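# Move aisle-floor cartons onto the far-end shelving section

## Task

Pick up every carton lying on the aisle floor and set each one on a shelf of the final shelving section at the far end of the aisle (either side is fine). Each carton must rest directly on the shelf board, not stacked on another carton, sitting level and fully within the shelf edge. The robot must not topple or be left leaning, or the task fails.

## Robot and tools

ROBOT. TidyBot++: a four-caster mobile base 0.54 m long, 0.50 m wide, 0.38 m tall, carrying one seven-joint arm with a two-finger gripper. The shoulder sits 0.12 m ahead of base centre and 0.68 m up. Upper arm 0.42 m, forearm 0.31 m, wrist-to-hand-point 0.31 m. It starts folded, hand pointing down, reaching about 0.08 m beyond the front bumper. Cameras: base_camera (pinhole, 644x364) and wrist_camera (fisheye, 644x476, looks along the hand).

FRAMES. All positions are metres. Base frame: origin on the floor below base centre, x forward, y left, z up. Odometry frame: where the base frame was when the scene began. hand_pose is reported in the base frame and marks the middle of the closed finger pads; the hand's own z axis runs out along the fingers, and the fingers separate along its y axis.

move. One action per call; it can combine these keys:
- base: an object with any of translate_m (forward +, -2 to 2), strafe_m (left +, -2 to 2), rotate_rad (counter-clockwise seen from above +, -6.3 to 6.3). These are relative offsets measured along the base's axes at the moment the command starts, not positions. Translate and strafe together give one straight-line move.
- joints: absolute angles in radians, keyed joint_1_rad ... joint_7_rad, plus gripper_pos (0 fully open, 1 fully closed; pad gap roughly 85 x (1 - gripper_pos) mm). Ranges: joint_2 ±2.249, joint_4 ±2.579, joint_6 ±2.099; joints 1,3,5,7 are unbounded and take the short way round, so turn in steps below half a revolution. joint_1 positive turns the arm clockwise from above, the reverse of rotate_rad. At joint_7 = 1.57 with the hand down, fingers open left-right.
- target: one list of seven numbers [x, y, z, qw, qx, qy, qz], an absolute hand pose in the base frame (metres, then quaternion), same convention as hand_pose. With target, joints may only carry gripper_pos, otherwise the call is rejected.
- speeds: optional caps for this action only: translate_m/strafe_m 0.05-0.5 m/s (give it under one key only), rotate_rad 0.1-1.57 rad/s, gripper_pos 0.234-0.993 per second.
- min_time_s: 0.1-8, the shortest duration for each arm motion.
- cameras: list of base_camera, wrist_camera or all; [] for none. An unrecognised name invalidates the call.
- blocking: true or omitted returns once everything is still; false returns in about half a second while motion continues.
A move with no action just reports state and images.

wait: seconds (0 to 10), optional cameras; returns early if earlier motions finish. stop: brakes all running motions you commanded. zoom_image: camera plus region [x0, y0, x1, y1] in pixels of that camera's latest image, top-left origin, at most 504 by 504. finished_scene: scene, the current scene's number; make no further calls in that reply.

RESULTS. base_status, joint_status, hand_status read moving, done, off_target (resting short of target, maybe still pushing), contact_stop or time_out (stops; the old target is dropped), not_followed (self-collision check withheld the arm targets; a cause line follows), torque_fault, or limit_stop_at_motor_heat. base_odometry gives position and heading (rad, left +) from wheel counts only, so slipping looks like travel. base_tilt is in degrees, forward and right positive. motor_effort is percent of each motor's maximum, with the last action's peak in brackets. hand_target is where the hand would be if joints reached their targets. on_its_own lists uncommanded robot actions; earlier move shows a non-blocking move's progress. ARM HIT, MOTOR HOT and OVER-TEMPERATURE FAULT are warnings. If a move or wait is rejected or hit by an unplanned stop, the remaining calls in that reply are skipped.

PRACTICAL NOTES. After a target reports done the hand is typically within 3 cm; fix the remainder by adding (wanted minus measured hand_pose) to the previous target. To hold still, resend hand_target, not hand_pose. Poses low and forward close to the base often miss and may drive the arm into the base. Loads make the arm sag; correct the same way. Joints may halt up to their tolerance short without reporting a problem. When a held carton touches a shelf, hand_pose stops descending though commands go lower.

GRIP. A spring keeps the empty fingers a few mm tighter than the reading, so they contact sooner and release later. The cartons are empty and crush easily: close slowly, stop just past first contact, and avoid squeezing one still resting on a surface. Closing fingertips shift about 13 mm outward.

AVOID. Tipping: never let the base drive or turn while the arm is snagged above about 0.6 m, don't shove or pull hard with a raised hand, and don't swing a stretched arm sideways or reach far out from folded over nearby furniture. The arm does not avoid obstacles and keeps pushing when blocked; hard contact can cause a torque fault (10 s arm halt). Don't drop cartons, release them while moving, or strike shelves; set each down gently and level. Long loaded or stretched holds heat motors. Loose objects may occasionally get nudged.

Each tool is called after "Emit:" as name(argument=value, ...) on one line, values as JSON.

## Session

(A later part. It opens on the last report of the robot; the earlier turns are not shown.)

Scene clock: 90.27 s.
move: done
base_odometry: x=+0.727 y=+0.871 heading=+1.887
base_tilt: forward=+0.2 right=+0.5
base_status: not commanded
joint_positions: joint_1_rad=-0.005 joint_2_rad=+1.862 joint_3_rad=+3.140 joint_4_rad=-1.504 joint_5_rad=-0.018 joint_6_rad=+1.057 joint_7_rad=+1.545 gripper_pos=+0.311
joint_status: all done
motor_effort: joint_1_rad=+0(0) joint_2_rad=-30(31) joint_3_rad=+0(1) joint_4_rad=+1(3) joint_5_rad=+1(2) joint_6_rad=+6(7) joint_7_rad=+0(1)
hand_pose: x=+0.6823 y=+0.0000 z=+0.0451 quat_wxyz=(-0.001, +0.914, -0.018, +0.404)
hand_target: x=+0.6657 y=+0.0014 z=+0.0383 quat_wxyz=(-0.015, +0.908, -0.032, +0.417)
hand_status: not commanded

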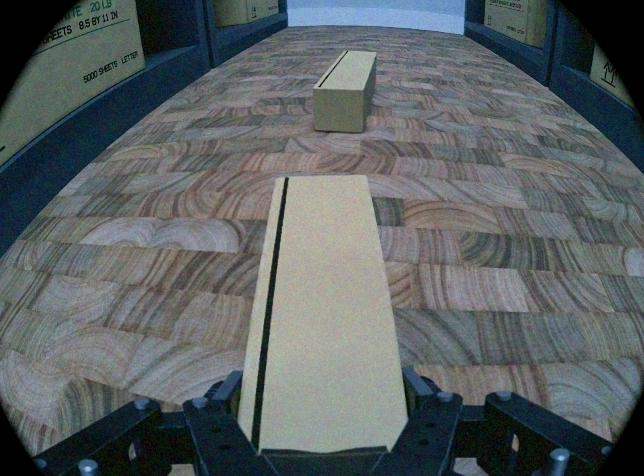

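Emit:
move(joints={"gripper_pos": 0.32}, speeds={"gripper_pos": 0.234})

Emit:
move(joints={"gripper_pos": 0.328}, speeds={"gripper_pos": 0.234})

Emit:
move(joints={"gripper_pos": 0.336}, speeds={"gripper_pos": 0.234}, cameras=["wrist_camera"])

Scene clock: 91.63 s.
move: done
base_odometry: x=+0.727 y=+0.871 heading=+1.887
base_tilt: forward=+0.2 right=+0.6
base_status: not commanded
joint_positions: joint_1_rad=-0.005 joint_2_rad=+1.862 joint_3_rad=+3.140 joint_4_rad=-1.504 joint_5_rad=-0.018 joint_6_rad=+1.057 joint_7_rad=+1.545 gripper_pos=+0.319
joint_status: all done
motor_effort: joint_1_rad=+0(0) joint_2_rad=-31(31) joint_3_rad=-1(1) joint_4_rad=+1(2) joint_5_rad=+1(2) joint_6_rad=+6(7) joint_7_rad=-1(1)
hand_pose: x=+0.6823 y=+0.0000 z=+0.0451 quat_wxyz=(-0.001, +0.914, -0.018, +0.404)
hand_target: x=+0.6657 y=+0.0014 z=+0.0383 quat_wxyz=(-0.015, +0.908, -0.032, +0.417)
hand_status: not commanded
pictures: none

Scene clock: 92.23 s.
move: done
base_odometry: x=+0.727 y=+0.871 heading=+1.887
base_tilt: forward=+0.2 right=+0.5
base_status: not commanded
joint_positions: joint_1_rad=-0.005 joint_2_rad=+1.862 joint_3_rad=+3.140 joint_4_rad=-1.504 joint_5_rad=-0.018 joint_6_rad=+1.057 joint_7_rad=+1.545 gripper_pos=+0.326
joint_status: all done
motor_effort: joint_1_rad=+0(0) joint_2_rad=-30(30) joint_3_rad=-1(1) joint_4_rad=+2(3) joint_5_rad=+1(2) joint_6_rad=+7(7) joint_7_rad=-1(1)
hand_pose: x=+0.6823 y=+0.0000 z=+0.0451 quat_wxyz=(-0.001, +0.914, -0.018, +0.404)
hand_target: x=+0.6657 y=+0.0014 z=+0.0383 quat_wxyz=(-0.015, +0.908, -0.032, +0.417)
hand_status: not commanded
pictures: none

Scene clock: 93.03 s.
move: done
base_odometry: x=+0.727 y=+0.871 heading=+1.887
base_tilt: forward=+0.2 right=+0.5
base_status: not commanded
joint_positions: joint_1_rad=-0.005 joint_2_rad=+1.862 joint_3_rad=+3.140 joint_4_rad=-1.505 joint_5_rad=-0.018 joint_6_rad=+1.058 joint_7_rad=+1.545 gripper_pos=+0.333
joint_status: all done
motor_effort: joint_1_rad=+0(0) joint_2_rad=-30(30) joint_3_rad=-1(1) joint_4_rad=+2(3) joint_5_rad=+1(2) joint_6_rad=+5(6) joint_7_rad=-1(2)
hand_pose: x=+0.6823 y=+0.0000 z=+0.0453 quat_wxyz=(-0.001, +0.914, -0.018, +0.405)
hand_target: x=+0.6657 y=+0.0014 z=+0.0383 quat_wxyz=(-0.015, +0.908, -0.032, +0.417)
hand_status: not commanded

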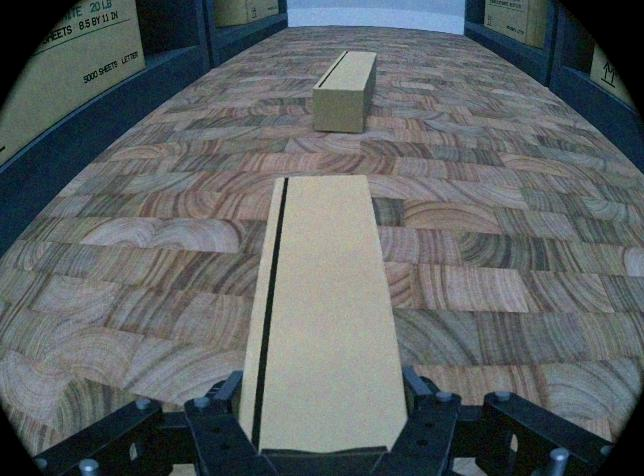

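Emit:
move(joints={"joint_2_rad": 1.775}, min_time_s=2, cameras=["all"])

Scene clock: 95.67 s.
move: done
base_odometry: x=+0.727 y=+0.871 heading=+1.887
base_tilt: forward=+0.2 right=+0.5
base_status: not commanded
joint_positions: joint_1_rad=-0.005 joint_2_rad=+1.813 joint_3_rad=+3.140 joint_4_rad=-1.505 joint_5_rad=-0.018 joint_6_rad=+1.058 joint_7_rad=+1.545 gripper_pos=+0.333
joint_status: all done
motor_effort: joint_1_rad=+0(1) joint_2_rad=-33(33) joint_3_rad=-1(1) joint_4_rad=+2(4) joint_5_rad=+1(2) joint_6_rad=+7(8) joint_7_rad=-1(1)
hand_pose: x=+0.7122 y=+0.0002 z=+0.0733 quat_wxyz=(-0.002, +0.904, -0.018, +0.426)
hand_target: x=+0.7451 y=+0.0014 z=+0.1152 quat_wxyz=(-0.017, +0.879, -0.031, +0.475)
hand_status: not commanded
pictures: base_camera, wrist_camera

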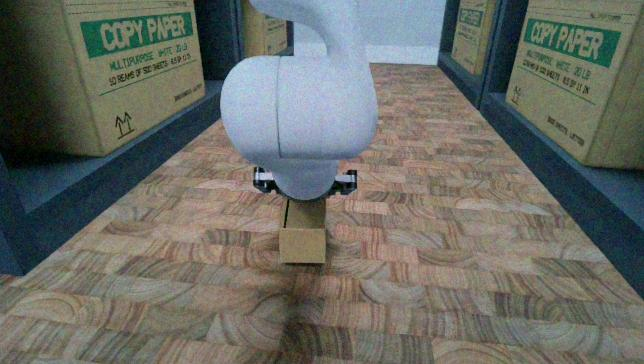

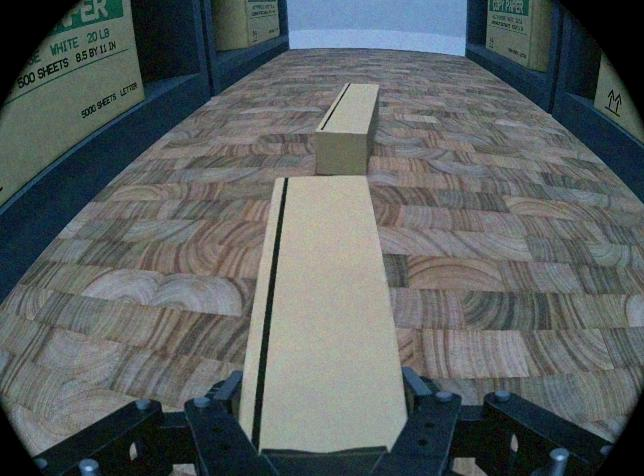

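Emit:
move(base={"translate_m": -0.032, "strafe_m": -0.232, "rotate_rad": -0.136}, speeds={"strafe_m": 0.2, "rotate_rad": 0.3}, cameras=["all"])

Scene clock: 102.00 s.
move: done
base_odometry: x=+0.957 y=+0.913 heading=+1.750
base_tilt: forward=+0.2 right=+0.6
base_status: done
joint_positions: joint_1_rad=+0.004 joint_2_rad=+1.813 joint_3_rad=+3.144 joint_4_rad=-1.505 joint_5_rad=-0.018 joint_6_rad=+1.058 joint_7_rad=+1.545 gripper_pos=+0.333
joint_status: not commanded
motor_effort: joint_1_rad=+0(5) joint_2_rad=-33(33) joint_3_rad=+0(3) joint_4_rad=+3(3) joint_5_rad=+1(2) joint_6_rad=+8(9) joint_7_rad=-1(2)
hand_pose: x=+0.7122 y=-0.0072 z=+0.0733 quat_wxyz=(+0.002, +0.904, -0.020, +0.426)
hand_target: x=+0.7451 y=+0.0014 z=+0.1152 quat_wxyz=(-0.017, +0.879, -0.031, +0.475)
hand_status: not commanded
pictures: base_camera, wrist_camera

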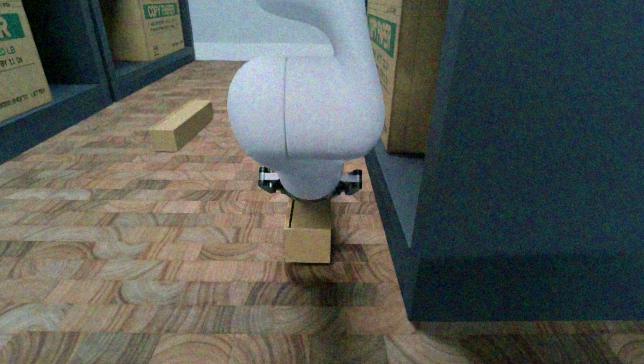

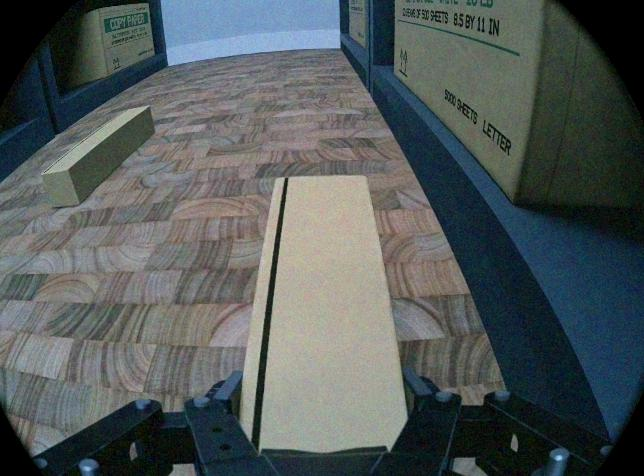

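Emit:
move(base={"strafe_m": -0.025}, speeds={"strafe_m": 0.1})

Emit:
move(joints={"joint_2_rad": 1.904}, min_time_s=3, cameras=["all"])

Scene clock: 104.23 s.
move: done
base_odometry: x=+0.982 y=+0.917 heading=+1.750
base_tilt: forward=+0.2 right=+0.5
base_status: done
joint_positions: joint_1_rad=+0.006 joint_2_rad=+1.813 joint_3_rad=+3.145 joint_4_rad=-1.505 joint_5_rad=-0.018 joint_6_rad=+1.058 joint_7_rad=+1.545 gripper_pos=+0.333
joint_status: not commanded
motor_effort: joint_1_rad=+0(3) joint_2_rad=-33(33) joint_3_rad=-1(2) joint_4_rad=+3(3) joint_5_rad=+1(2) joint_6_rad=+8(8) joint_7_rad=-1(2)
hand_pose: x=+0.7122 y=-0.0088 z=+0.0733 quat_wxyz=(+0.002, +0.904, -0.021, +0.426)
hand_target: x=+0.7451 y=+0.0014 z=+0.1152 quat_wxyz=(-0.017, +0.879, -0.031, +0.475)
hand_status: not commanded
pictures: none

Scene clock: 107.53 s.
move: done
base_odometry: x=+0.982 y=+0.917 heading=+1.750
base_tilt: forward=+0.2 right=+0.6
base_status: not commanded
joint_positions: joint_1_rad=+0.006 joint_2_rad=+1.860 joint_3_rad=+3.145 joint_4_rad=-1.506 joint_5_rad=-0.018 joint_6_rad=+1.058 joint_7_rad=+1.545 gripper_pos=+0.333
joint_status: all done
motor_effort: joint_1_rad=+0(1) joint_2_rad=-32(34) joint_3_rad=-1(1) joint_4_rad=+1(4) joint_5_rad=+1(2) joint_6_rad=+8(8) joint_7_rad=-1(2)
hand_pose: x=+0.6830 y=-0.0086 z=+0.0462 quat_wxyz=(+0.003, +0.914, -0.021, +0.405)
hand_target: x=+0.6670 y=+0.0014 z=+0.0394 quat_wxyz=(-0.015, +0.908, -0.032, +0.418)
hand_status: not commanded
pictures: base_camera, wrist_camera

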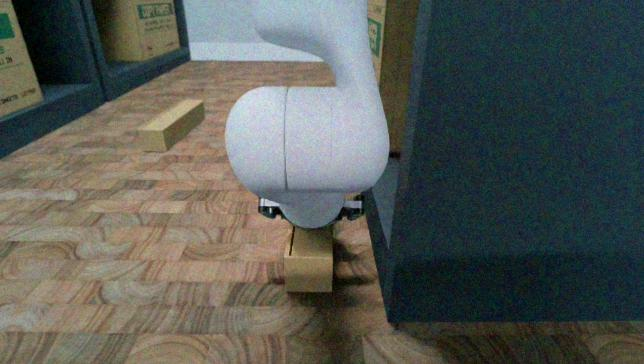

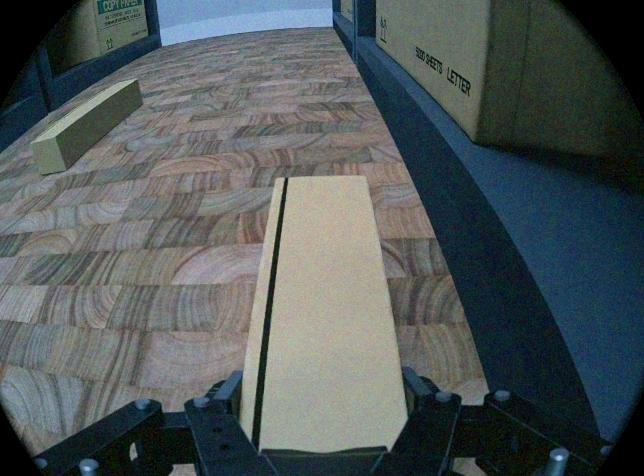

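Emit:
move(joints={"gripper_pos": 0.05}, speeds={"gripper_pos": 0.3})

Emit:
move(joints={"joint_2_rad": 1.70}, min_time_s=2, cameras=["all"])

Scene clock: 111.87 s.
move: done
base_odometry: x=+0.982 y=+0.917 heading=+1.750
base_tilt: forward=+0.2 right=+0.5
base_status: not commanded
joint_positions: joint_1_rad=+0.006 joint_2_rad=+1.860 joint_3_rad=+3.145 joint_4_rad=-1.506 joint_5_rad=-0.018 joint_6_rad=+1.058 joint_7_rad=+1.545 gripper_pos=+0.054
joint_status: all done
motor_effort: joint_1_rad=+0(0) joint_2_rad=-31(32) joint_3_rad=+0(1) joint_4_rad=+1(2) joint_5_rad=+2(2) joint_6_rad=+7(8) joint_7_rad=+0(2)
hand_pose: x=+0.6830 y=-0.0086 z=+0.0462 quat_wxyz=(+0.003, +0.914, -0.021, +0.405)
hand_target: x=+0.6670 y=+0.0014 z=+0.0394 quat_wxyz=(-0.015, +0.908, -0.032, +0.418)
hand_status: not commanded
pictures: none

Scene clock: 114.20 s.
move: done
base_odometry: x=+0.982 y=+0.917 heading=+1.750
base_tilt: forward=+0.1 right=+0.5
base_status: not commanded
joint_positions: joint_1_rad=+0.006 joint_2_rad=+1.736 joint_3_rad=+3.145 joint_4_rad=-1.506 joint_5_rad=-0.018 joint_6_rad=+1.058 joint_7_rad=+1.545 gripper_pos=+0.054
joint_status: all done
motor_effort: joint_1_rad=+0(1) joint_2_rad=-34(35) joint_3_rad=-1(1) joint_4_rad=+4(5) joint_5_rad=+1(2) joint_6_rad=+8(8) joint_7_rad=-1(1)
hand_pose: x=+0.7574 y=-0.0090 z=+0.1210 quat_wxyz=(+0.002, +0.887, -0.021, +0.461)
hand_target: x=+0.7858 y=+0.0014 z=+0.1637 quat_wxyz=(-0.018, +0.861, -0.030, +0.508)
hand_status: not commanded
pictures: base_camera, wrist_camera

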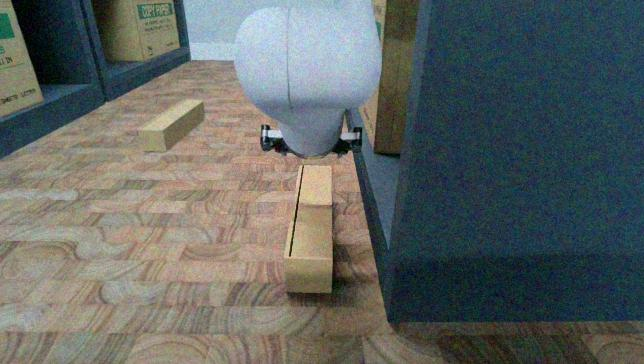

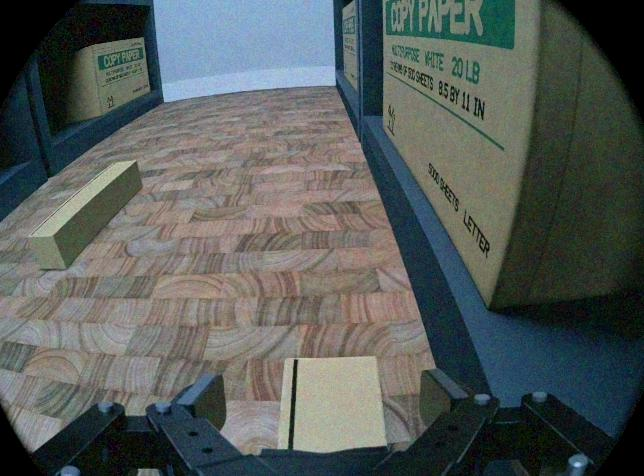

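Emit:
move(base={"strafe_m": 0.38}, joints={"joint_2_rad": -0.3, "joint_4_rad": -2.5, "joint_6_rad": 0.2}, min_time_s=3, cameras=["all"])

Scene clock: 122.17 s.
move: done
base_odometry: x=+0.608 y=+0.850 heading=+1.750
base_tilt: forward=+0.1 right=+0.5
base_status: done
joint_positions: joint_1_rad=-0.007 joint_2_rad=-0.279 joint_3_rad=+3.139 joint_4_rad=-2.480 joint_5_rad=-0.018 joint_6_rad=+0.279 joint_7_rad=+1.545 gripper_pos=+0.054
joint_status: all done
motor_effort: joint_1_rad=+0(4) joint_2_rad=-7(39) joint_3_rad=+0(2) joint_4_rad=+18(19) joint_5_rad=+0(2) joint_6_rad=+9(10) joint_7_rad=-1(2)
hand_pose: x=+0.5493 y=+0.0039 z=+0.7937 quat_wxyz=(-0.013, +0.820, -0.015, +0.572)
hand_target: x=+0.5319 y=+0.0014 z=+0.7692 quat_wxyz=(-0.019, +0.841, -0.030, +0.540)
hand_status: not commanded
pictures: base_camera, wrist_camera

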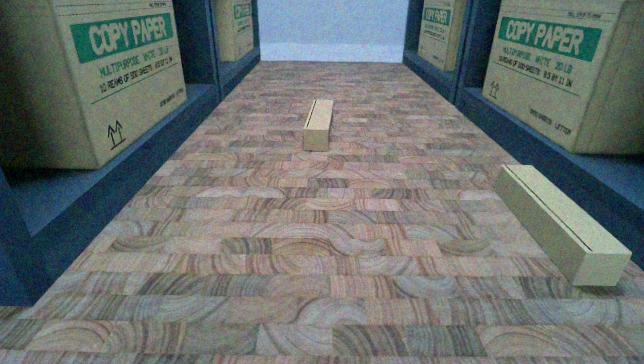

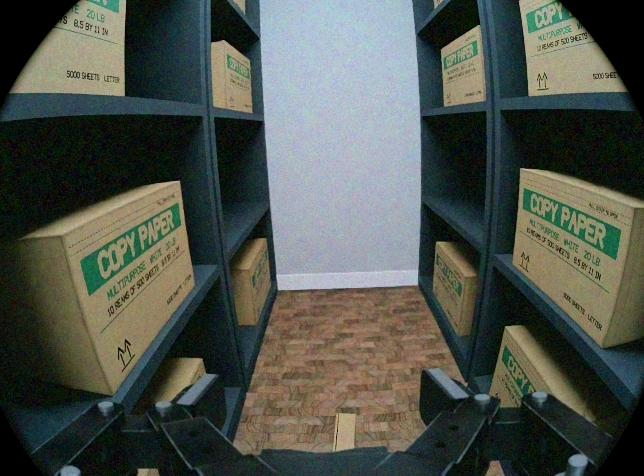

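Emit:
zoom_image(camera="base_camera", region=[0, 40, 330, 320])

Emit:
zoom_image(camera="base_camera", region=[314, 40, 644, 320])

Scaled by 1.527.

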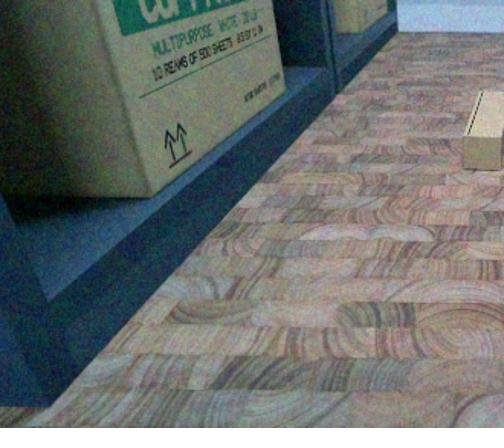

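Scaled by 1.527.

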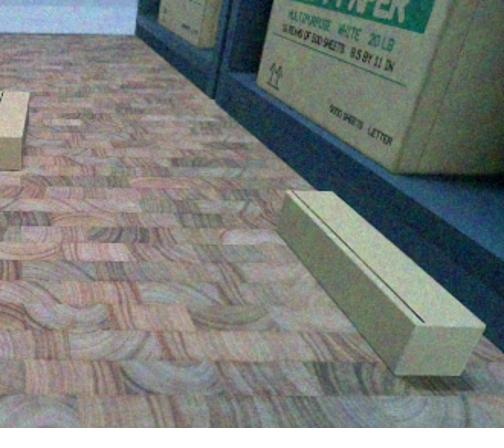

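Emit:
move(base={"translate_m": 0.458, "strafe_m": 0.025, "rotate_rad": -0.053}, speeds={"translate_m": 0.3})

Emit:
move(joints={"joint_1_rad": 0.0, "joint_2_rad": 1.72, "joint_4_rad": -1.70, "joint_5_rad": 0.0, "joint_6_rad": 1.14, "joint_7_rad": 1.5708, "gripper_pos": 0.0}, min_time_s=3, cameras=["all"])

Scene clock: 129.37 s.
move: done
base_odometry: x=+0.502 y=+1.296 heading=+1.697
base_tilt: forward=+0.1 right=+0.5
base_status: done
joint_positions: joint_1_rad=-0.007 joint_2_rad=-0.284 joint_3_rad=+3.141 joint_4_rad=-2.482 joint_5_rad=-0.018 joint_6_rad=+0.275 joint_7_rad=+1.545 gripper_pos=+0.054
joint_status: not commanded
motor_effort: joint_1_rad=+0(1) joint_2_rad=-7(9) joint_3_rad=+0(1) joint_4_rad=+17(19) joint_5_rad=+1(2) joint_6_rad=+9(10) joint_7_rad=+0(2)
hand_pose: x=+0.5477 y=+0.0028 z=+0.7933 quat_wxyz=(-0.012, +0.820, -0.017, +0.572)
hand_target: x=+0.5319 y=+0.0014 z=+0.7692 quat_wxyz=(-0.019, +0.841, -0.030, +0.540)
hand_status: not commanded
pictures: none

Scene clock: 132.93 s.
move: done
base_odometry: x=+0.502 y=+1.296 heading=+1.697
base_tilt: forward=+0.1 right=+0.5
base_status: not commanded
joint_positions: joint_1_rad=-0.007 joint_2_rad=+1.677 joint_3_rad=+3.141 joint_4_rad=-1.713 joint_5_rad=-0.018 joint_6_rad=+1.042 joint_7_rad=+1.545 gripper_pos=+0.002
joint_status: all done
motor_effort: joint_1_rad=+0(2) joint_2_rad=-32(37) joint_3_rad=-1(1) joint_4_rad=+0(18) joint_5_rad=+1(3) joint_6_rad=+7(10) joint_7_rad=-1(2)
hand_pose: x=+0.6825 y=+0.0003 z=+0.1145 quat_wxyz=(-0.001, +0.922, -0.016, +0.387)
hand_target: x=+0.6849 y=+0.0014 z=+0.1143 quat_wxyz=(+0.000, +0.909, +0.000, +0.418)
hand_status: not commanded
pictures: base_camera, wrist_camera

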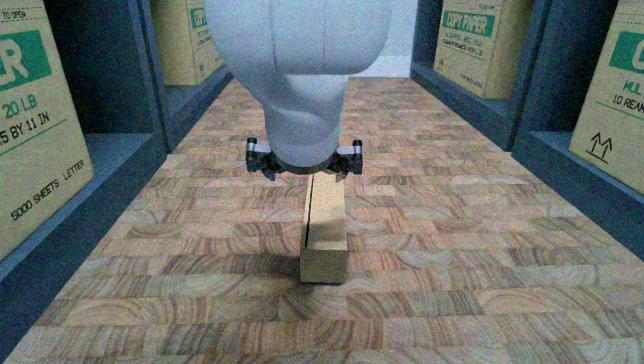

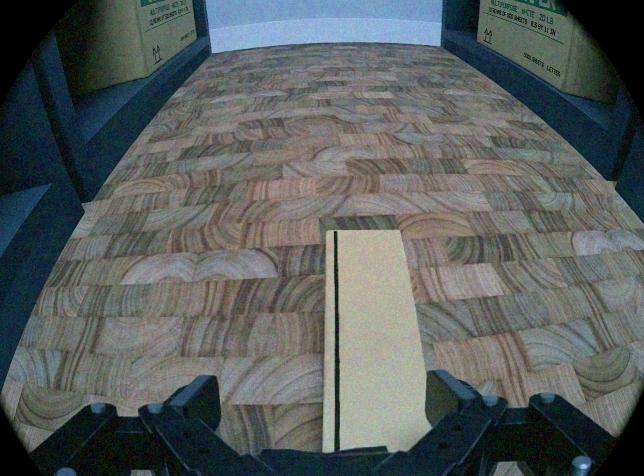

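Emit:
move(base={"strafe_m": -0.031}, speeds={"strafe_m": 0.1})

Emit:
move(joints={"joint_2_rad": 1.903, "joint_4_rad": -1.495, "joint_6_rad": 1.155}, min_time_s=2.5, cameras=["all"])

Scene clock: 140.67 s.
move: done
base_odometry: x=+0.533 y=+1.300 heading=+1.697
base_tilt: forward=+0.2 right=+0.6
base_status: done
joint_positions: joint_1_rad=-0.001 joint_2_rad=+1.677 joint_3_rad=+3.141 joint_4_rad=-1.712 joint_5_rad=-0.018 joint_6_rad=+1.044 joint_7_rad=+1.545 gripper_pos=+0.002
joint_status: not commanded
motor_effort: joint_1_rad=+0(4) joint_2_rad=-32(33) joint_3_rad=-1(2) joint_4_rad=+1(2) joint_5_rad=+2(2) joint_6_rad=+7(7) joint_7_rad=-1(1)
hand_pose: x=+0.6833 y=-0.0028 z=+0.1150 quat_wxyz=(+0.000, +0.921, -0.019, +0.388)
hand_target: x=+0.6849 y=+0.0014 z=+0.1143 quat_wxyz=(+0.000, +0.909, +0.000, +0.418)
hand_status: not commanded
pictures: none

Scene clock: 143.47 s.
move: done
base_odometry: x=+0.533 y=+1.300 heading=+1.697
base_tilt: forward=+0.2 right=+0.6
base_status: not commanded
joint_positions: joint_1_rad=-0.001 joint_2_rad=+1.857 joint_3_rad=+3.141 joint_4_rad=-1.507 joint_5_rad=-0.018 joint_6_rad=+1.057 joint_7_rad=+1.545 gripper_pos=+0.002
joint_status: all done
motor_effort: joint_1_rad=+0(1) joint_2_rad=-31(33) joint_3_rad=-1(1) joint_4_rad=+2(3) joint_5_rad=+1(2) joint_6_rad=+7(8) joint_7_rad=+0(2)
hand_pose: x=+0.6841 y=-0.0029 z=+0.0476 quat_wxyz=(+0.000, +0.914, -0.019, +0.406)
hand_target: x=+0.6806 y=+0.0014 z=+0.0467 quat_wxyz=(+0.000, +0.901, +0.000, +0.434)
hand_status: not commanded
pictures: base_camera, wrist_camera

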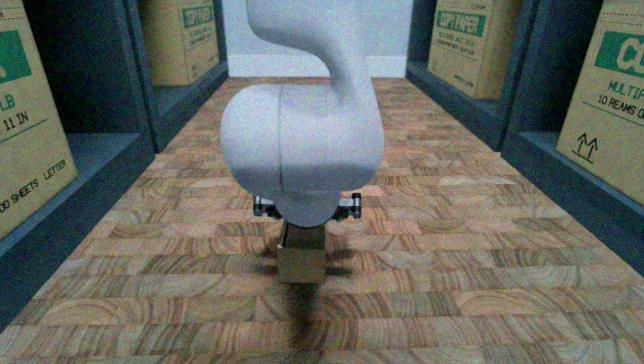

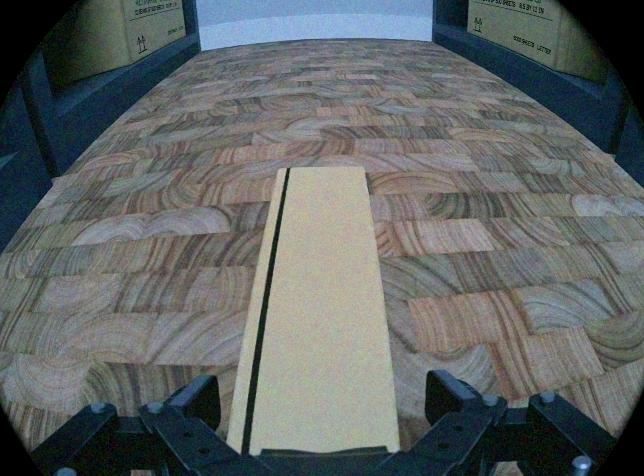

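Emit:
move(joints={"gripper_pos": 0.3}, speeds={"gripper_pos": 0.234})

Emit:
move(joints={"gripper_pos": 0.312}, speeds={"gripper_pos": 0.234})

Emit:
move(joints={"gripper_pos": 0.32}, speeds={"gripper_pos": 0.234})

Emit:
move(joints={"gripper_pos": 0.328}, speeds={"gripper_pos": 0.234}, cameras=["wrist_camera"])

Scene clock: 146.20 s.
move: done
base_odometry: x=+0.533 y=+1.300 heading=+1.697
base_tilt: forward=+0.2 right=+0.5
base_status: not commanded
joint_positions: joint_1_rad=-0.001 joint_2_rad=+1.857 joint_3_rad=+3.141 joint_4_rad=-1.507 joint_5_rad=-0.018 joint_6_rad=+1.058 joint_7_rad=+1.545 gripper_pos=+0.299
joint_status: all done
motor_effort: joint_1_rad=+0(1) joint_2_rad=-31(32) joint_3_rad=-1(1) joint_4_rad=+2(3) joint_5_rad=+2(2) joint_6_rad=+6(8) joint_7_rad=-1(2)
hand_pose: x=+0.6843 y=-0.0029 z=+0.0477 quat_wxyz=(+0.000, +0.914, -0.019, +0.406)
hand_target: x=+0.6806 y=+0.0014 z=+0.0467 quat_wxyz=(+0.000, +0.901, +0.000, +0.434)
hand_status: not commanded
pictures: none

Scene clock: 146.83 s.
move: done
base_odometry: x=+0.533 y=+1.300 heading=+1.697
base_tilt: forward=+0.2 right=+0.6
base_status: not commanded
joint_positions: joint_1_rad=-0.001 joint_2_rad=+1.857 joint_3_rad=+3.141 joint_4_rad=-1.507 joint_5_rad=-0.018 joint_6_rad=+1.058 joint_7_rad=+1.545 gripper_pos=+0.311
joint_status: all done
motor_effort: joint_1_rad=+0(0) joint_2_rad=-31(32) joint_3_rad=-1(1) joint_4_rad=+1(2) joint_5_rad=+1(2) joint_6_rad=+7(7) joint_7_rad=+0(1)
hand_pose: x=+0.6843 y=-0.0029 z=+0.0477 quat_wxyz=(+0.000, +0.914, -0.019, +0.406)
hand_target: x=+0.6806 y=+0.0014 z=+0.0467 quat_wxyz=(+0.000, +0.901, +0.000, +0.434)
hand_status: not commanded
pictures: none

Scene clock: 147.47 s.
move: done
base_odometry: x=+0.533 y=+1.300 heading=+1.697
base_tilt: forward=+0.1 right=+0.5
base_status: not commanded
joint_positions: joint_1_rad=-0.001 joint_2_rad=+1.857 joint_3_rad=+3.141 joint_4_rad=-1.507 joint_5_rad=-0.018 joint_6_rad=+1.058 joint_7_rad=+1.545 gripper_pos=+0.319
joint_status: all done
motor_effort: joint_1_rad=+0(0) joint_2_rad=-32(32) joint_3_rad=-1(1) joint_4_rad=+1(2) joint_5_rad=+1(2) joint_6_rad=+7(8) joint_7_rad=-1(1)
hand_pose: x=+0.6843 y=-0.0029 z=+0.0477 quat_wxyz=(+0.000, +0.914, -0.019, +0.406)
hand_target: x=+0.6806 y=+0.0014 z=+0.0467 quat_wxyz=(+0.000, +0.901, +0.000, +0.434)
hand_status: not commanded
pictures: none

Scene clock: 148.07 s.
move: done
base_odometry: x=+0.533 y=+1.300 heading=+1.697
base_tilt: forward=+0.2 right=+0.6
base_status: not commanded
joint_positions: joint_1_rad=-0.001 joint_2_rad=+1.857 joint_3_rad=+3.141 joint_4_rad=-1.507 joint_5_rad=-0.018 joint_6_rad=+1.058 joint_7_rad=+1.545 gripper_pos=+0.326
joint_status: all done
motor_effort: joint_1_rad=+0(0) joint_2_rad=-31(32) joint_3_rad=-1(1) joint_4_rad=+1(2) joint_5_rad=+1(2) joint_6_rad=+7(8) joint_7_rad=+0(1)
hand_pose: x=+0.6843 y=-0.0029 z=+0.0478 quat_wxyz=(+0.000, +0.914, -0.019, +0.406)
hand_target: x=+0.6806 y=+0.0014 z=+0.0467 quat_wxyz=(+0.000, +0.901, +0.000, +0.434)
hand_status: not commanded

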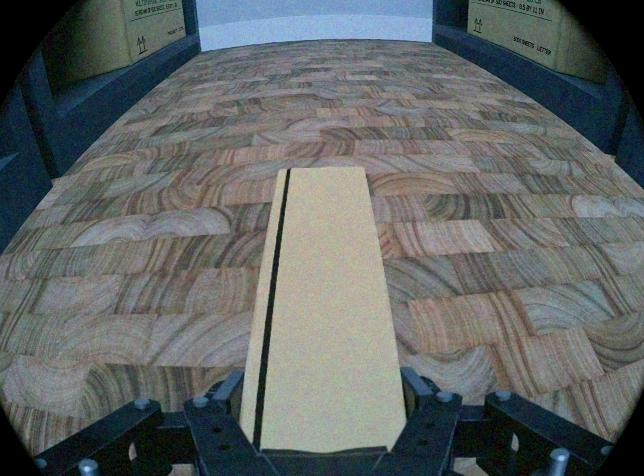

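Emit:
move(joints={"gripper_pos": 0.338}, speeds={"gripper_pos": 0.234})

Emit:
move(joints={"joint_2_rad": 1.76}, min_time_s=2, cameras=["all"])

Scene clock: 154.10 s.
move: done
base_odometry: x=+0.533 y=+1.300 heading=+1.697
base_tilt: forward=+0.2 right=+0.6
base_status: not commanded
joint_positions: joint_1_rad=-0.001 joint_2_rad=+1.857 joint_3_rad=+3.141 joint_4_rad=-1.507 joint_5_rad=-0.018 joint_6_rad=+1.059 joint_7_rad=+1.545 gripper_pos=+0.337
joint_status: all done
motor_effort: joint_1_rad=+0(1) joint_2_rad=-31(32) joint_3_rad=-1(1) joint_4_rad=+2(2) joint_5_rad=+1(2) joint_6_rad=+7(7) joint_7_rad=+0(1)
hand_pose: x=+0.6844 y=-0.0029 z=+0.0479 quat_wxyz=(+0.000, +0.914, -0.019, +0.406)
hand_target: x=+0.6806 y=+0.0014 z=+0.0467 quat_wxyz=(+0.000, +0.901, +0.000, +0.434)
hand_status: not commanded
pictures: none

Scene clock: 156.40 s.
move: done
base_odometry: x=+0.533 y=+1.300 heading=+1.697
base_tilt: forward=+0.2 right=+0.5
base_status: not commanded
joint_positions: joint_1_rad=-0.001 joint_2_rad=+1.799 joint_3_rad=+3.141 joint_4_rad=-1.507 joint_5_rad=-0.018 joint_6_rad=+1.059 joint_7_rad=+1.545 gripper_pos=+0.337
joint_status: all done
motor_effort: joint_1_rad=+0(1) joint_2_rad=-33(33) joint_3_rad=-1(1) joint_4_rad=+4(4) joint_5_rad=+1(2) joint_6_rad=+8(8) joint_7_rad=+0(1)
hand_pose: x=+0.7205 y=-0.0028 z=+0.0819 quat_wxyz=(-0.001, +0.901, -0.019, +0.433)
hand_target: x=+0.7654 y=+0.0014 z=+0.1332 quat_wxyz=(+0.000, +0.867, +0.000, +0.498)
hand_status: not commanded
pictures: base_camera, wrist_camera

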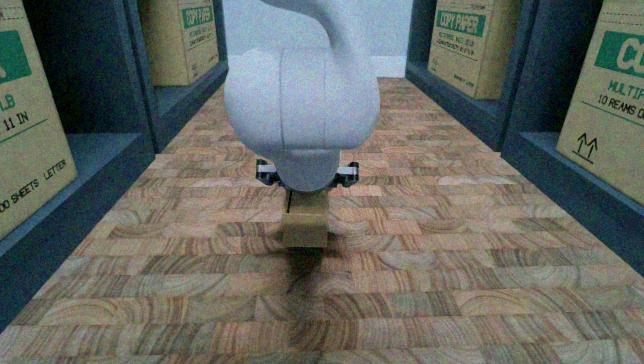

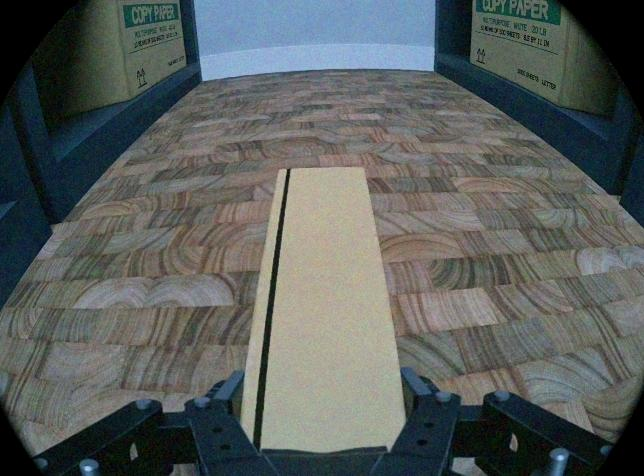

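Emit:
move(joints={"joint_2_rad": -0.025, "joint_4_rad": -2.471, "joint_6_rad": 0.08}, min_time_s=5, base={"translate_m": 0.59, "strafe_m": -0.055, "rotate_rad": 0.053}, speeds={"translate_m": 0.15, "rotate_rad": 0.1}, cameras=["all"])

Scene clock: 163.80 s.
move: done
base_odometry: x=+0.513 y=+1.892 heading=+1.751
base_tilt: forward=+0.2 right=+0.5
base_status: done
joint_positions: joint_1_rad=-0.001 joint_2_rad=+0.001 joint_3_rad=+3.141 joint_4_rad=-2.456 joint_5_rad=-0.018 joint_6_rad=+0.156 joint_7_rad=+1.545 gripper_pos=+0.337
joint_status: all done
motor_effort: joint_1_rad=+0(3) joint_2_rad=-13(38) joint_3_rad=+0(3) joint_4_rad=+14(16) joint_5_rad=+1(2) joint_6_rad=+8(10) joint_7_rad=-1(2)
hand_pose: x=+0.5503 y=+0.0012 z=+0.6517 quat_wxyz=(-0.008, +0.913, -0.020, +0.408)
hand_target: x=+0.5279 y=+0.0014 z=+0.6389 quat_wxyz=(+0.000, +0.926, +0.000, +0.378)
hand_status: not commanded
pictures: base_camera, wrist_camera

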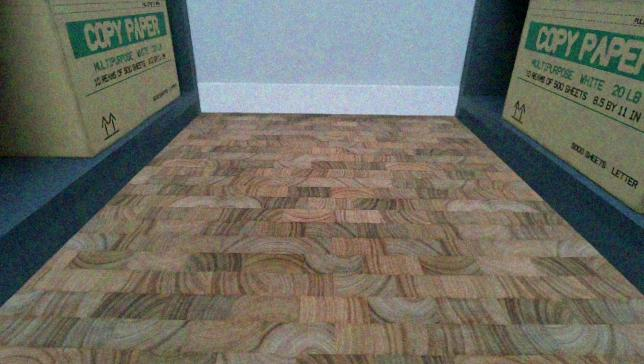

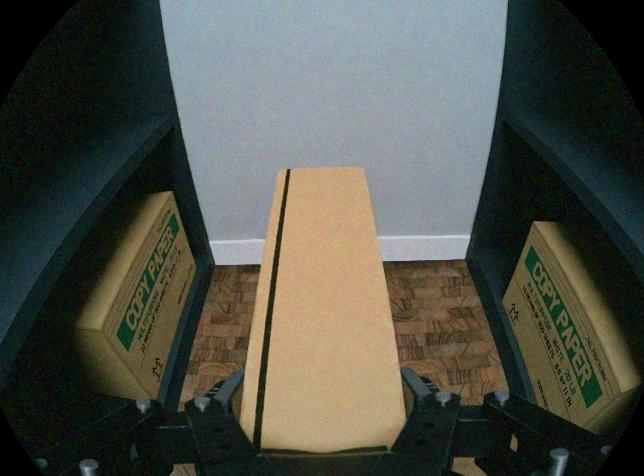

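Emit:
zoom_image(camera="base_camera", region=[444, 90, 644, 364])

Emit:
zoom_image(camera="base_camera", region=[0, 90, 220, 364])

Scaled by 1.839.

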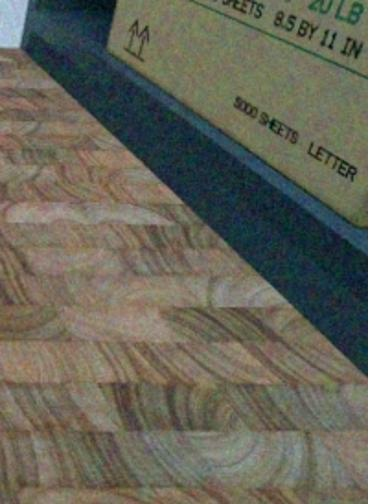

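Scaled by 1.839.

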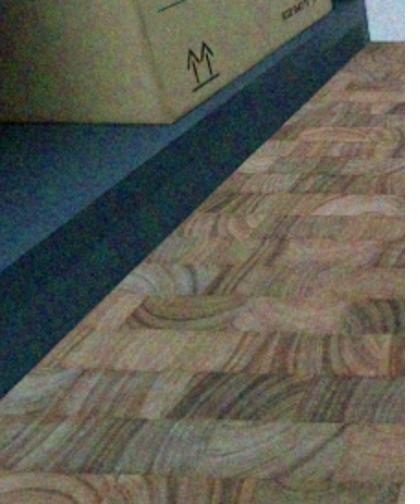

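Emit:
move(base={"translate_m": 0.4975, "strafe_m": -0.0535}, speeds={"translate_m": 0.2}, cameras=["all"])

Scene clock: 169.93 s.
move: done
base_odometry: x=+0.477 y=+2.392 heading=+1.750
base_tilt: forward=+0.2 right=+0.5
base_status: done
joint_positions: joint_1_rad=-0.001 joint_2_rad=-0.004 joint_3_rad=+3.141 joint_4_rad=-2.460 joint_5_rad=-0.018 joint_6_rad=+0.151 joint_7_rad=+1.545 gripper_pos=+0.337
joint_status: not commanded
motor_effort: joint_1_rad=+0(1) joint_2_rad=-13(15) joint_3_rad=+0(1) joint_4_rad=+14(16) joint_5_rad=+1(2) joint_6_rad=+8(8) joint_7_rad=-1(1)
hand_pose: x=+0.5473 y=+0.0012 z=+0.6505 quat_wxyz=(-0.008, +0.914, -0.020, +0.406)
hand_target: x=+0.5279 y=+0.0014 z=+0.6389 quat_wxyz=(+0.000, +0.926, +0.000, +0.378)
hand_status: not commanded
pictures: base_camera, wrist_camera

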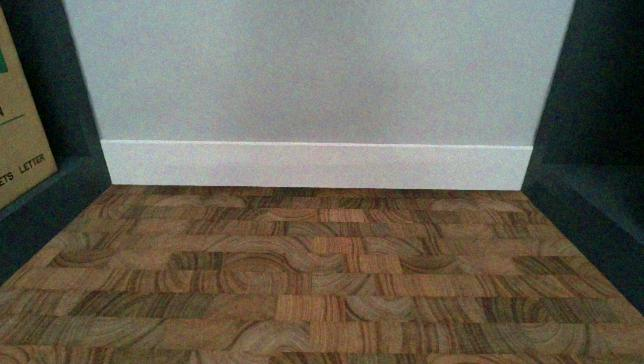

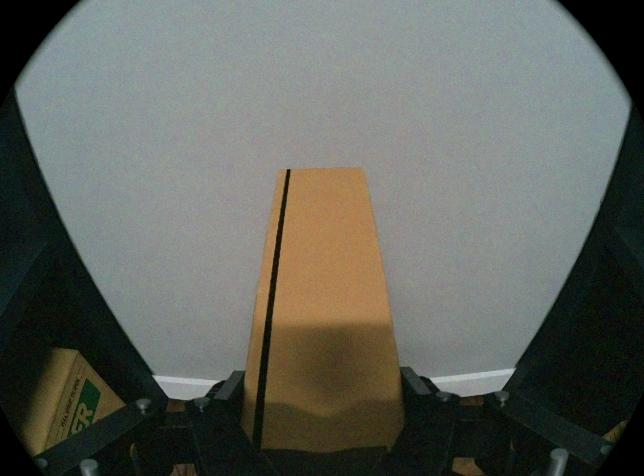

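Emit:
move(joints={"joint_1_rad": -1.571}, min_time_s=4, cameras=["all"])

Scene clock: 175.47 s.
move: done
base_odometry: x=+0.477 y=+2.392 heading=+1.750
base_tilt: forward=+0.1 right=+0.5
base_status: not commanded
joint_positions: joint_1_rad=-1.554 joint_2_rad=-0.004 joint_3_rad=+3.141 joint_4_rad=-2.460 joint_5_rad=-0.018 joint_6_rad=+0.151 joint_7_rad=+1.545 gripper_pos=+0.337
joint_status: all done
motor_effort: joint_1_rad=+0(1) joint_2_rad=-13(13) joint_3_rad=+0(1) joint_4_rad=+13(16) joint_5_rad=+1(2) joint_6_rad=+8(8) joint_7_rad=-1(2)
hand_pose: x=+0.1256 y=+0.4283 z=+0.6505 quat_wxyz=(-0.290, +0.666, +0.626, +0.284)
hand_target: x=+0.1176 y=+0.4089 z=+0.6389 quat_wxyz=(-0.267, +0.655, +0.655, +0.267)
hand_status: not commanded
pictures: base_camera, wrist_camera

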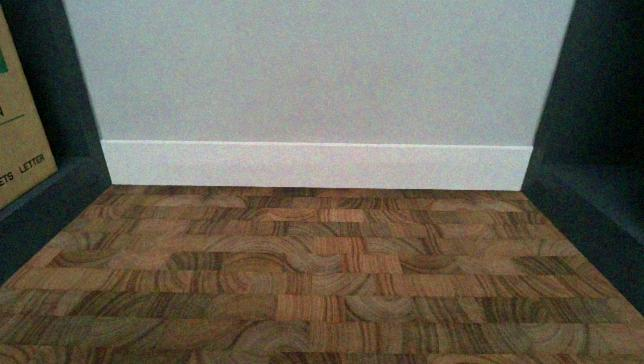

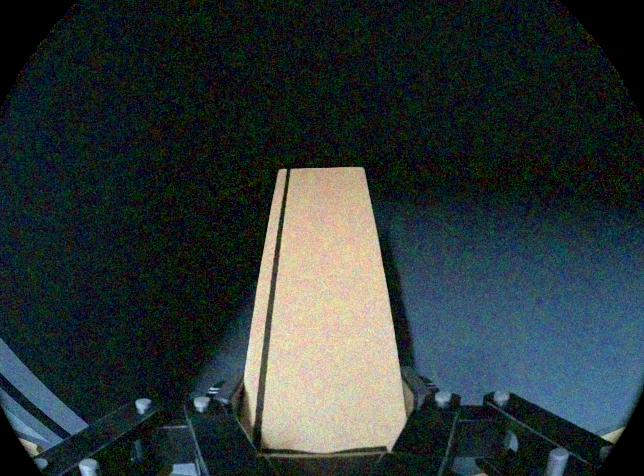

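Emit:
move(joints={"joint_2_rad": 0.515, "joint_4_rad": -2.10, "joint_6_rad": 0.375}, min_time_s=3, cameras=["wrist_camera"])

Scene clock: 181.57 s.
move: done
base_odometry: x=+0.477 y=+2.392 heading=+1.750
base_tilt: forward=+0.1 right=+0.5
base_status: not commanded
joint_positions: joint_1_rad=-1.554 joint_2_rad=+0.472 joint_3_rad=+3.141 joint_4_rad=-2.111 joint_5_rad=-0.018 joint_6_rad=+0.281 joint_7_rad=+1.545 gripper_pos=+0.337
joint_status: all done
motor_effort: joint_1_rad=+0(1) joint_2_rad=-26(27) joint_3_rad=-1(1) joint_4_rad=+12(15) joint_5_rad=+0(2) joint_6_rad=+6(8) joint_7_rad=+0(1)
hand_pose: x=+0.1290 y=+0.5895 z=+0.5819 quat_wxyz=(-0.290, +0.666, +0.625, +0.286)
hand_target: x=+0.1175 y=+0.6094 z=+0.5831 quat_wxyz=(-0.308, +0.636, +0.637, +0.308)
hand_status: not commanded

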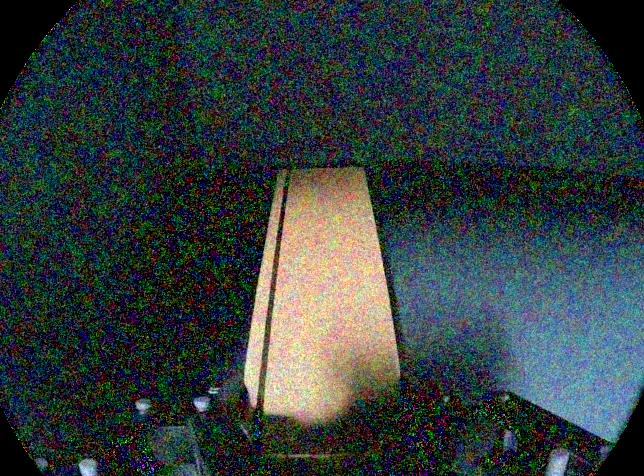

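Emit:
move(joints={"joint_2_rad": 0.641, "joint_4_rad": -2.16, "joint_6_rad": 0.537}, min_time_s=3, cameras=["wrist_camera"])

Scene clock: 186.13 s.
move: done
base_odometry: x=+0.477 y=+2.392 heading=+1.750
base_tilt: forward=+0.1 right=+0.5
base_status: not commanded
joint_positions: joint_1_rad=-1.554 joint_2_rad=+0.550 joint_3_rad=+3.141 joint_4_rad=-2.121 joint_5_rad=-0.018 joint_6_rad=+0.485 joint_7_rad=+1.545 gripper_pos=+0.337
joint_status: all done
motor_effort: joint_1_rad=+1(1) joint_2_rad=-19(26) joint_3_rad=+0(1) joint_4_rad=+8(13) joint_5_rad=+1(2) joint_6_rad=+3(8) joint_7_rad=-1(2)
hand_pose: x=+0.1305 y=+0.6166 z=+0.5808 quat_wxyz=(-0.327, +0.647, +0.608, +0.324)
hand_target: x=+0.1175 y=+0.5961 z=+0.5238 quat_wxyz=(-0.300, +0.640, +0.640, +0.300)
hand_status: not commanded

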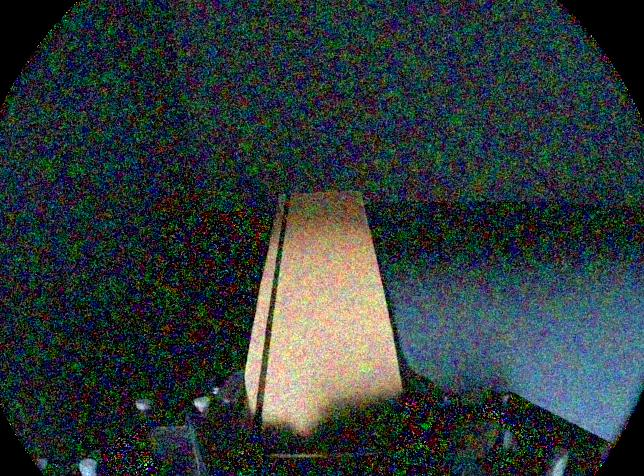

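Emit:
move(joints={"joint_2_rad": 0.535, "joint_4_rad": -2.121, "joint_6_rad": 0.47}, min_time_s=1.5)

Emit:
zoom_image(camera="wrist_camera", region=[170, 160, 644, 476])

Scene clock: 190.33 s.
move: done
base_odometry: x=+0.477 y=+2.392 heading=+1.750
base_tilt: forward=+0.1 right=+0.5
base_status: not commanded
joint_positions: joint_1_rad=-1.554 joint_2_rad=+0.549 joint_3_rad=+3.141 joint_4_rad=-2.121 joint_5_rad=-0.018 joint_6_rad=+0.485 joint_7_rad=+1.545 gripper_pos=+0.337
joint_status: all done
motor_effort: joint_1_rad=+0(1) joint_2_rad=-24(24) joint_3_rad=+0(1) joint_4_rad=+11(11) joint_5_rad=+2(2) joint_6_rad=+7(7) joint_7_rad=-1(2)
hand_pose: x=+0.1305 y=+0.6168 z=+0.5814 quat_wxyz=(-0.327, +0.647, +0.607, +0.324)
hand_target: x=+0.1175 y=+0.6155 z=+0.5861 quat_wxyz=(-0.325, +0.628, +0.628, +0.325)
hand_status: not commanded
pictures: none

Scaled by 1.063.
This view is cut from an older image: the scene may have changed since it was taken.

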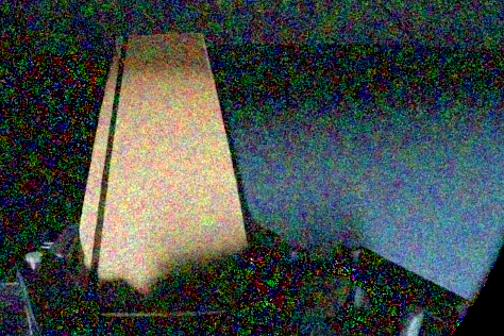

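Emit:
move(joints={"gripper_pos": 0.03}, speeds={"gripper_pos": 0.3}, cameras=["wrist_camera"])

Scene clock: 192.63 s.
move: done
base_odometry: x=+0.477 y=+2.392 heading=+1.750
base_tilt: forward=+0.1 right=+0.5
base_status: not commanded
joint_positions: joint_1_rad=-1.554 joint_2_rad=+0.549 joint_3_rad=+3.141 joint_4_rad=-2.121 joint_5_rad=-0.018 joint_6_rad=+0.485 joint_7_rad=+1.545 gripper_pos=+0.034
joint_status: all done
motor_effort: joint_1_rad=+0(1) joint_2_rad=-27(28) joint_3_rad=+0(1) joint_4_rad=+12(13) joint_5_rad=+1(2) joint_6_rad=+7(8) joint_7_rad=-1(2)
hand_pose: x=+0.1304 y=+0.6168 z=+0.5814 quat_wxyz=(-0.327, +0.647, +0.608, +0.324)
hand_target: x=+0.1175 y=+0.6155 z=+0.5861 quat_wxyz=(-0.325, +0.628, +0.628, +0.325)
hand_status: not commanded

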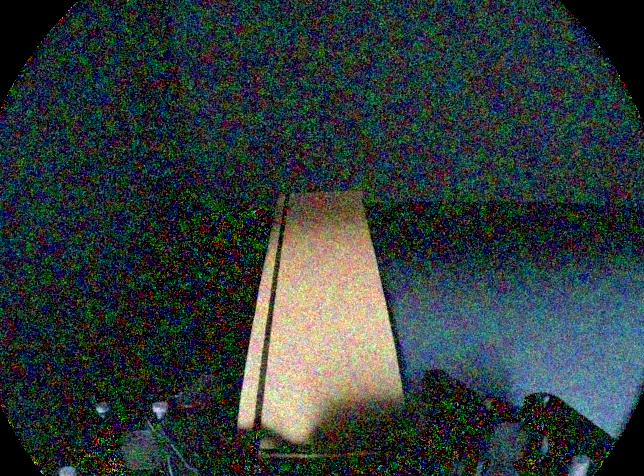

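Emit:
move(joints={"joint_2_rad": 0.36}, min_time_s=2, cameras=["wrist_camera"])

Emit:
move(joints={"joint_2_rad": -0.1, "joint_4_rad": -2.48, "joint_6_rad": 0.3}, min_time_s=2.5, cameras=["wrist_camera"])

Scene clock: 195.87 s.
move: done
base_odometry: x=+0.477 y=+2.392 heading=+1.750
base_tilt: forward=+0.2 right=+0.5
base_status: not commanded
joint_positions: joint_1_rad=-1.554 joint_2_rad=+0.393 joint_3_rad=+3.141 joint_4_rad=-2.121 joint_5_rad=-0.018 joint_6_rad=+0.485 joint_7_rad=+1.545 gripper_pos=+0.034
joint_status: all done
motor_effort: joint_1_rad=+1(1) joint_2_rad=-25(28) joint_3_rad=+0(1) joint_4_rad=+14(15) joint_5_rad=+1(2) joint_6_rad=+8(9) joint_7_rad=-1(2)
hand_pose: x=+0.1305 y=+0.6249 z=+0.6783 quat_wxyz=(-0.376, +0.619, +0.581, +0.371)
hand_target: x=+0.1175 y=+0.6227 z=+0.6947 quat_wxyz=(-0.379, +0.597, +0.597, +0.379)
hand_status: not commanded

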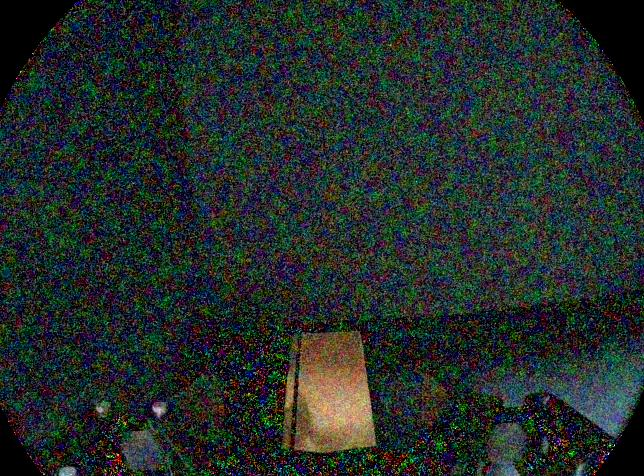

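Scene clock: 198.67 s.
move: done
base_odometry: x=+0.477 y=+2.392 heading=+1.750
base_tilt: forward=+0.2 right=+0.5
base_status: not commanded
joint_positions: joint_1_rad=-1.554 joint_2_rad=-0.076 joint_3_rad=+3.141 joint_4_rad=-2.463 joint_5_rad=-0.018 joint_6_rad=+0.377 joint_7_rad=+1.545 gripper_pos=+0.034
joint_status: all done
motor_effort: joint_1_rad=+0(1) joint_2_rad=-12(27) joint_3_rad=+0(1) joint_4_rad=+16(17) joint_5_rad=+1(2) joint_6_rad=+9(10) joint_7_rad=-1(1)
hand_pose: x=+0.1273 y=+0.4649 z=+0.7397 quat_wxyz=(-0.382, +0.616, +0.578, +0.376)
hand_target: x=+0.1176 y=+0.4467 z=+0.7212 quat_wxyz=(-0.358, +0.610, +0.610, +0.358)
hand_status: not commanded

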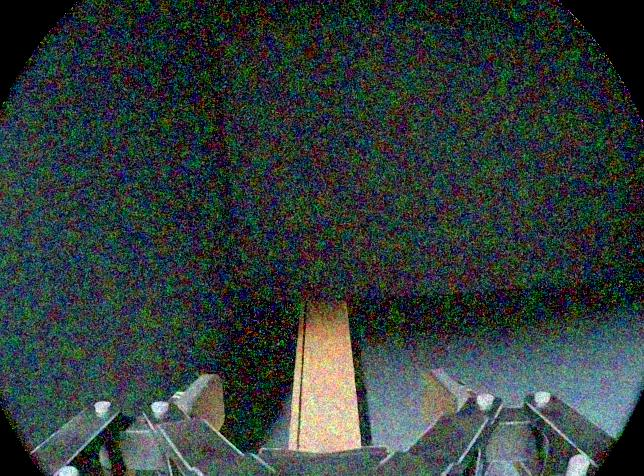

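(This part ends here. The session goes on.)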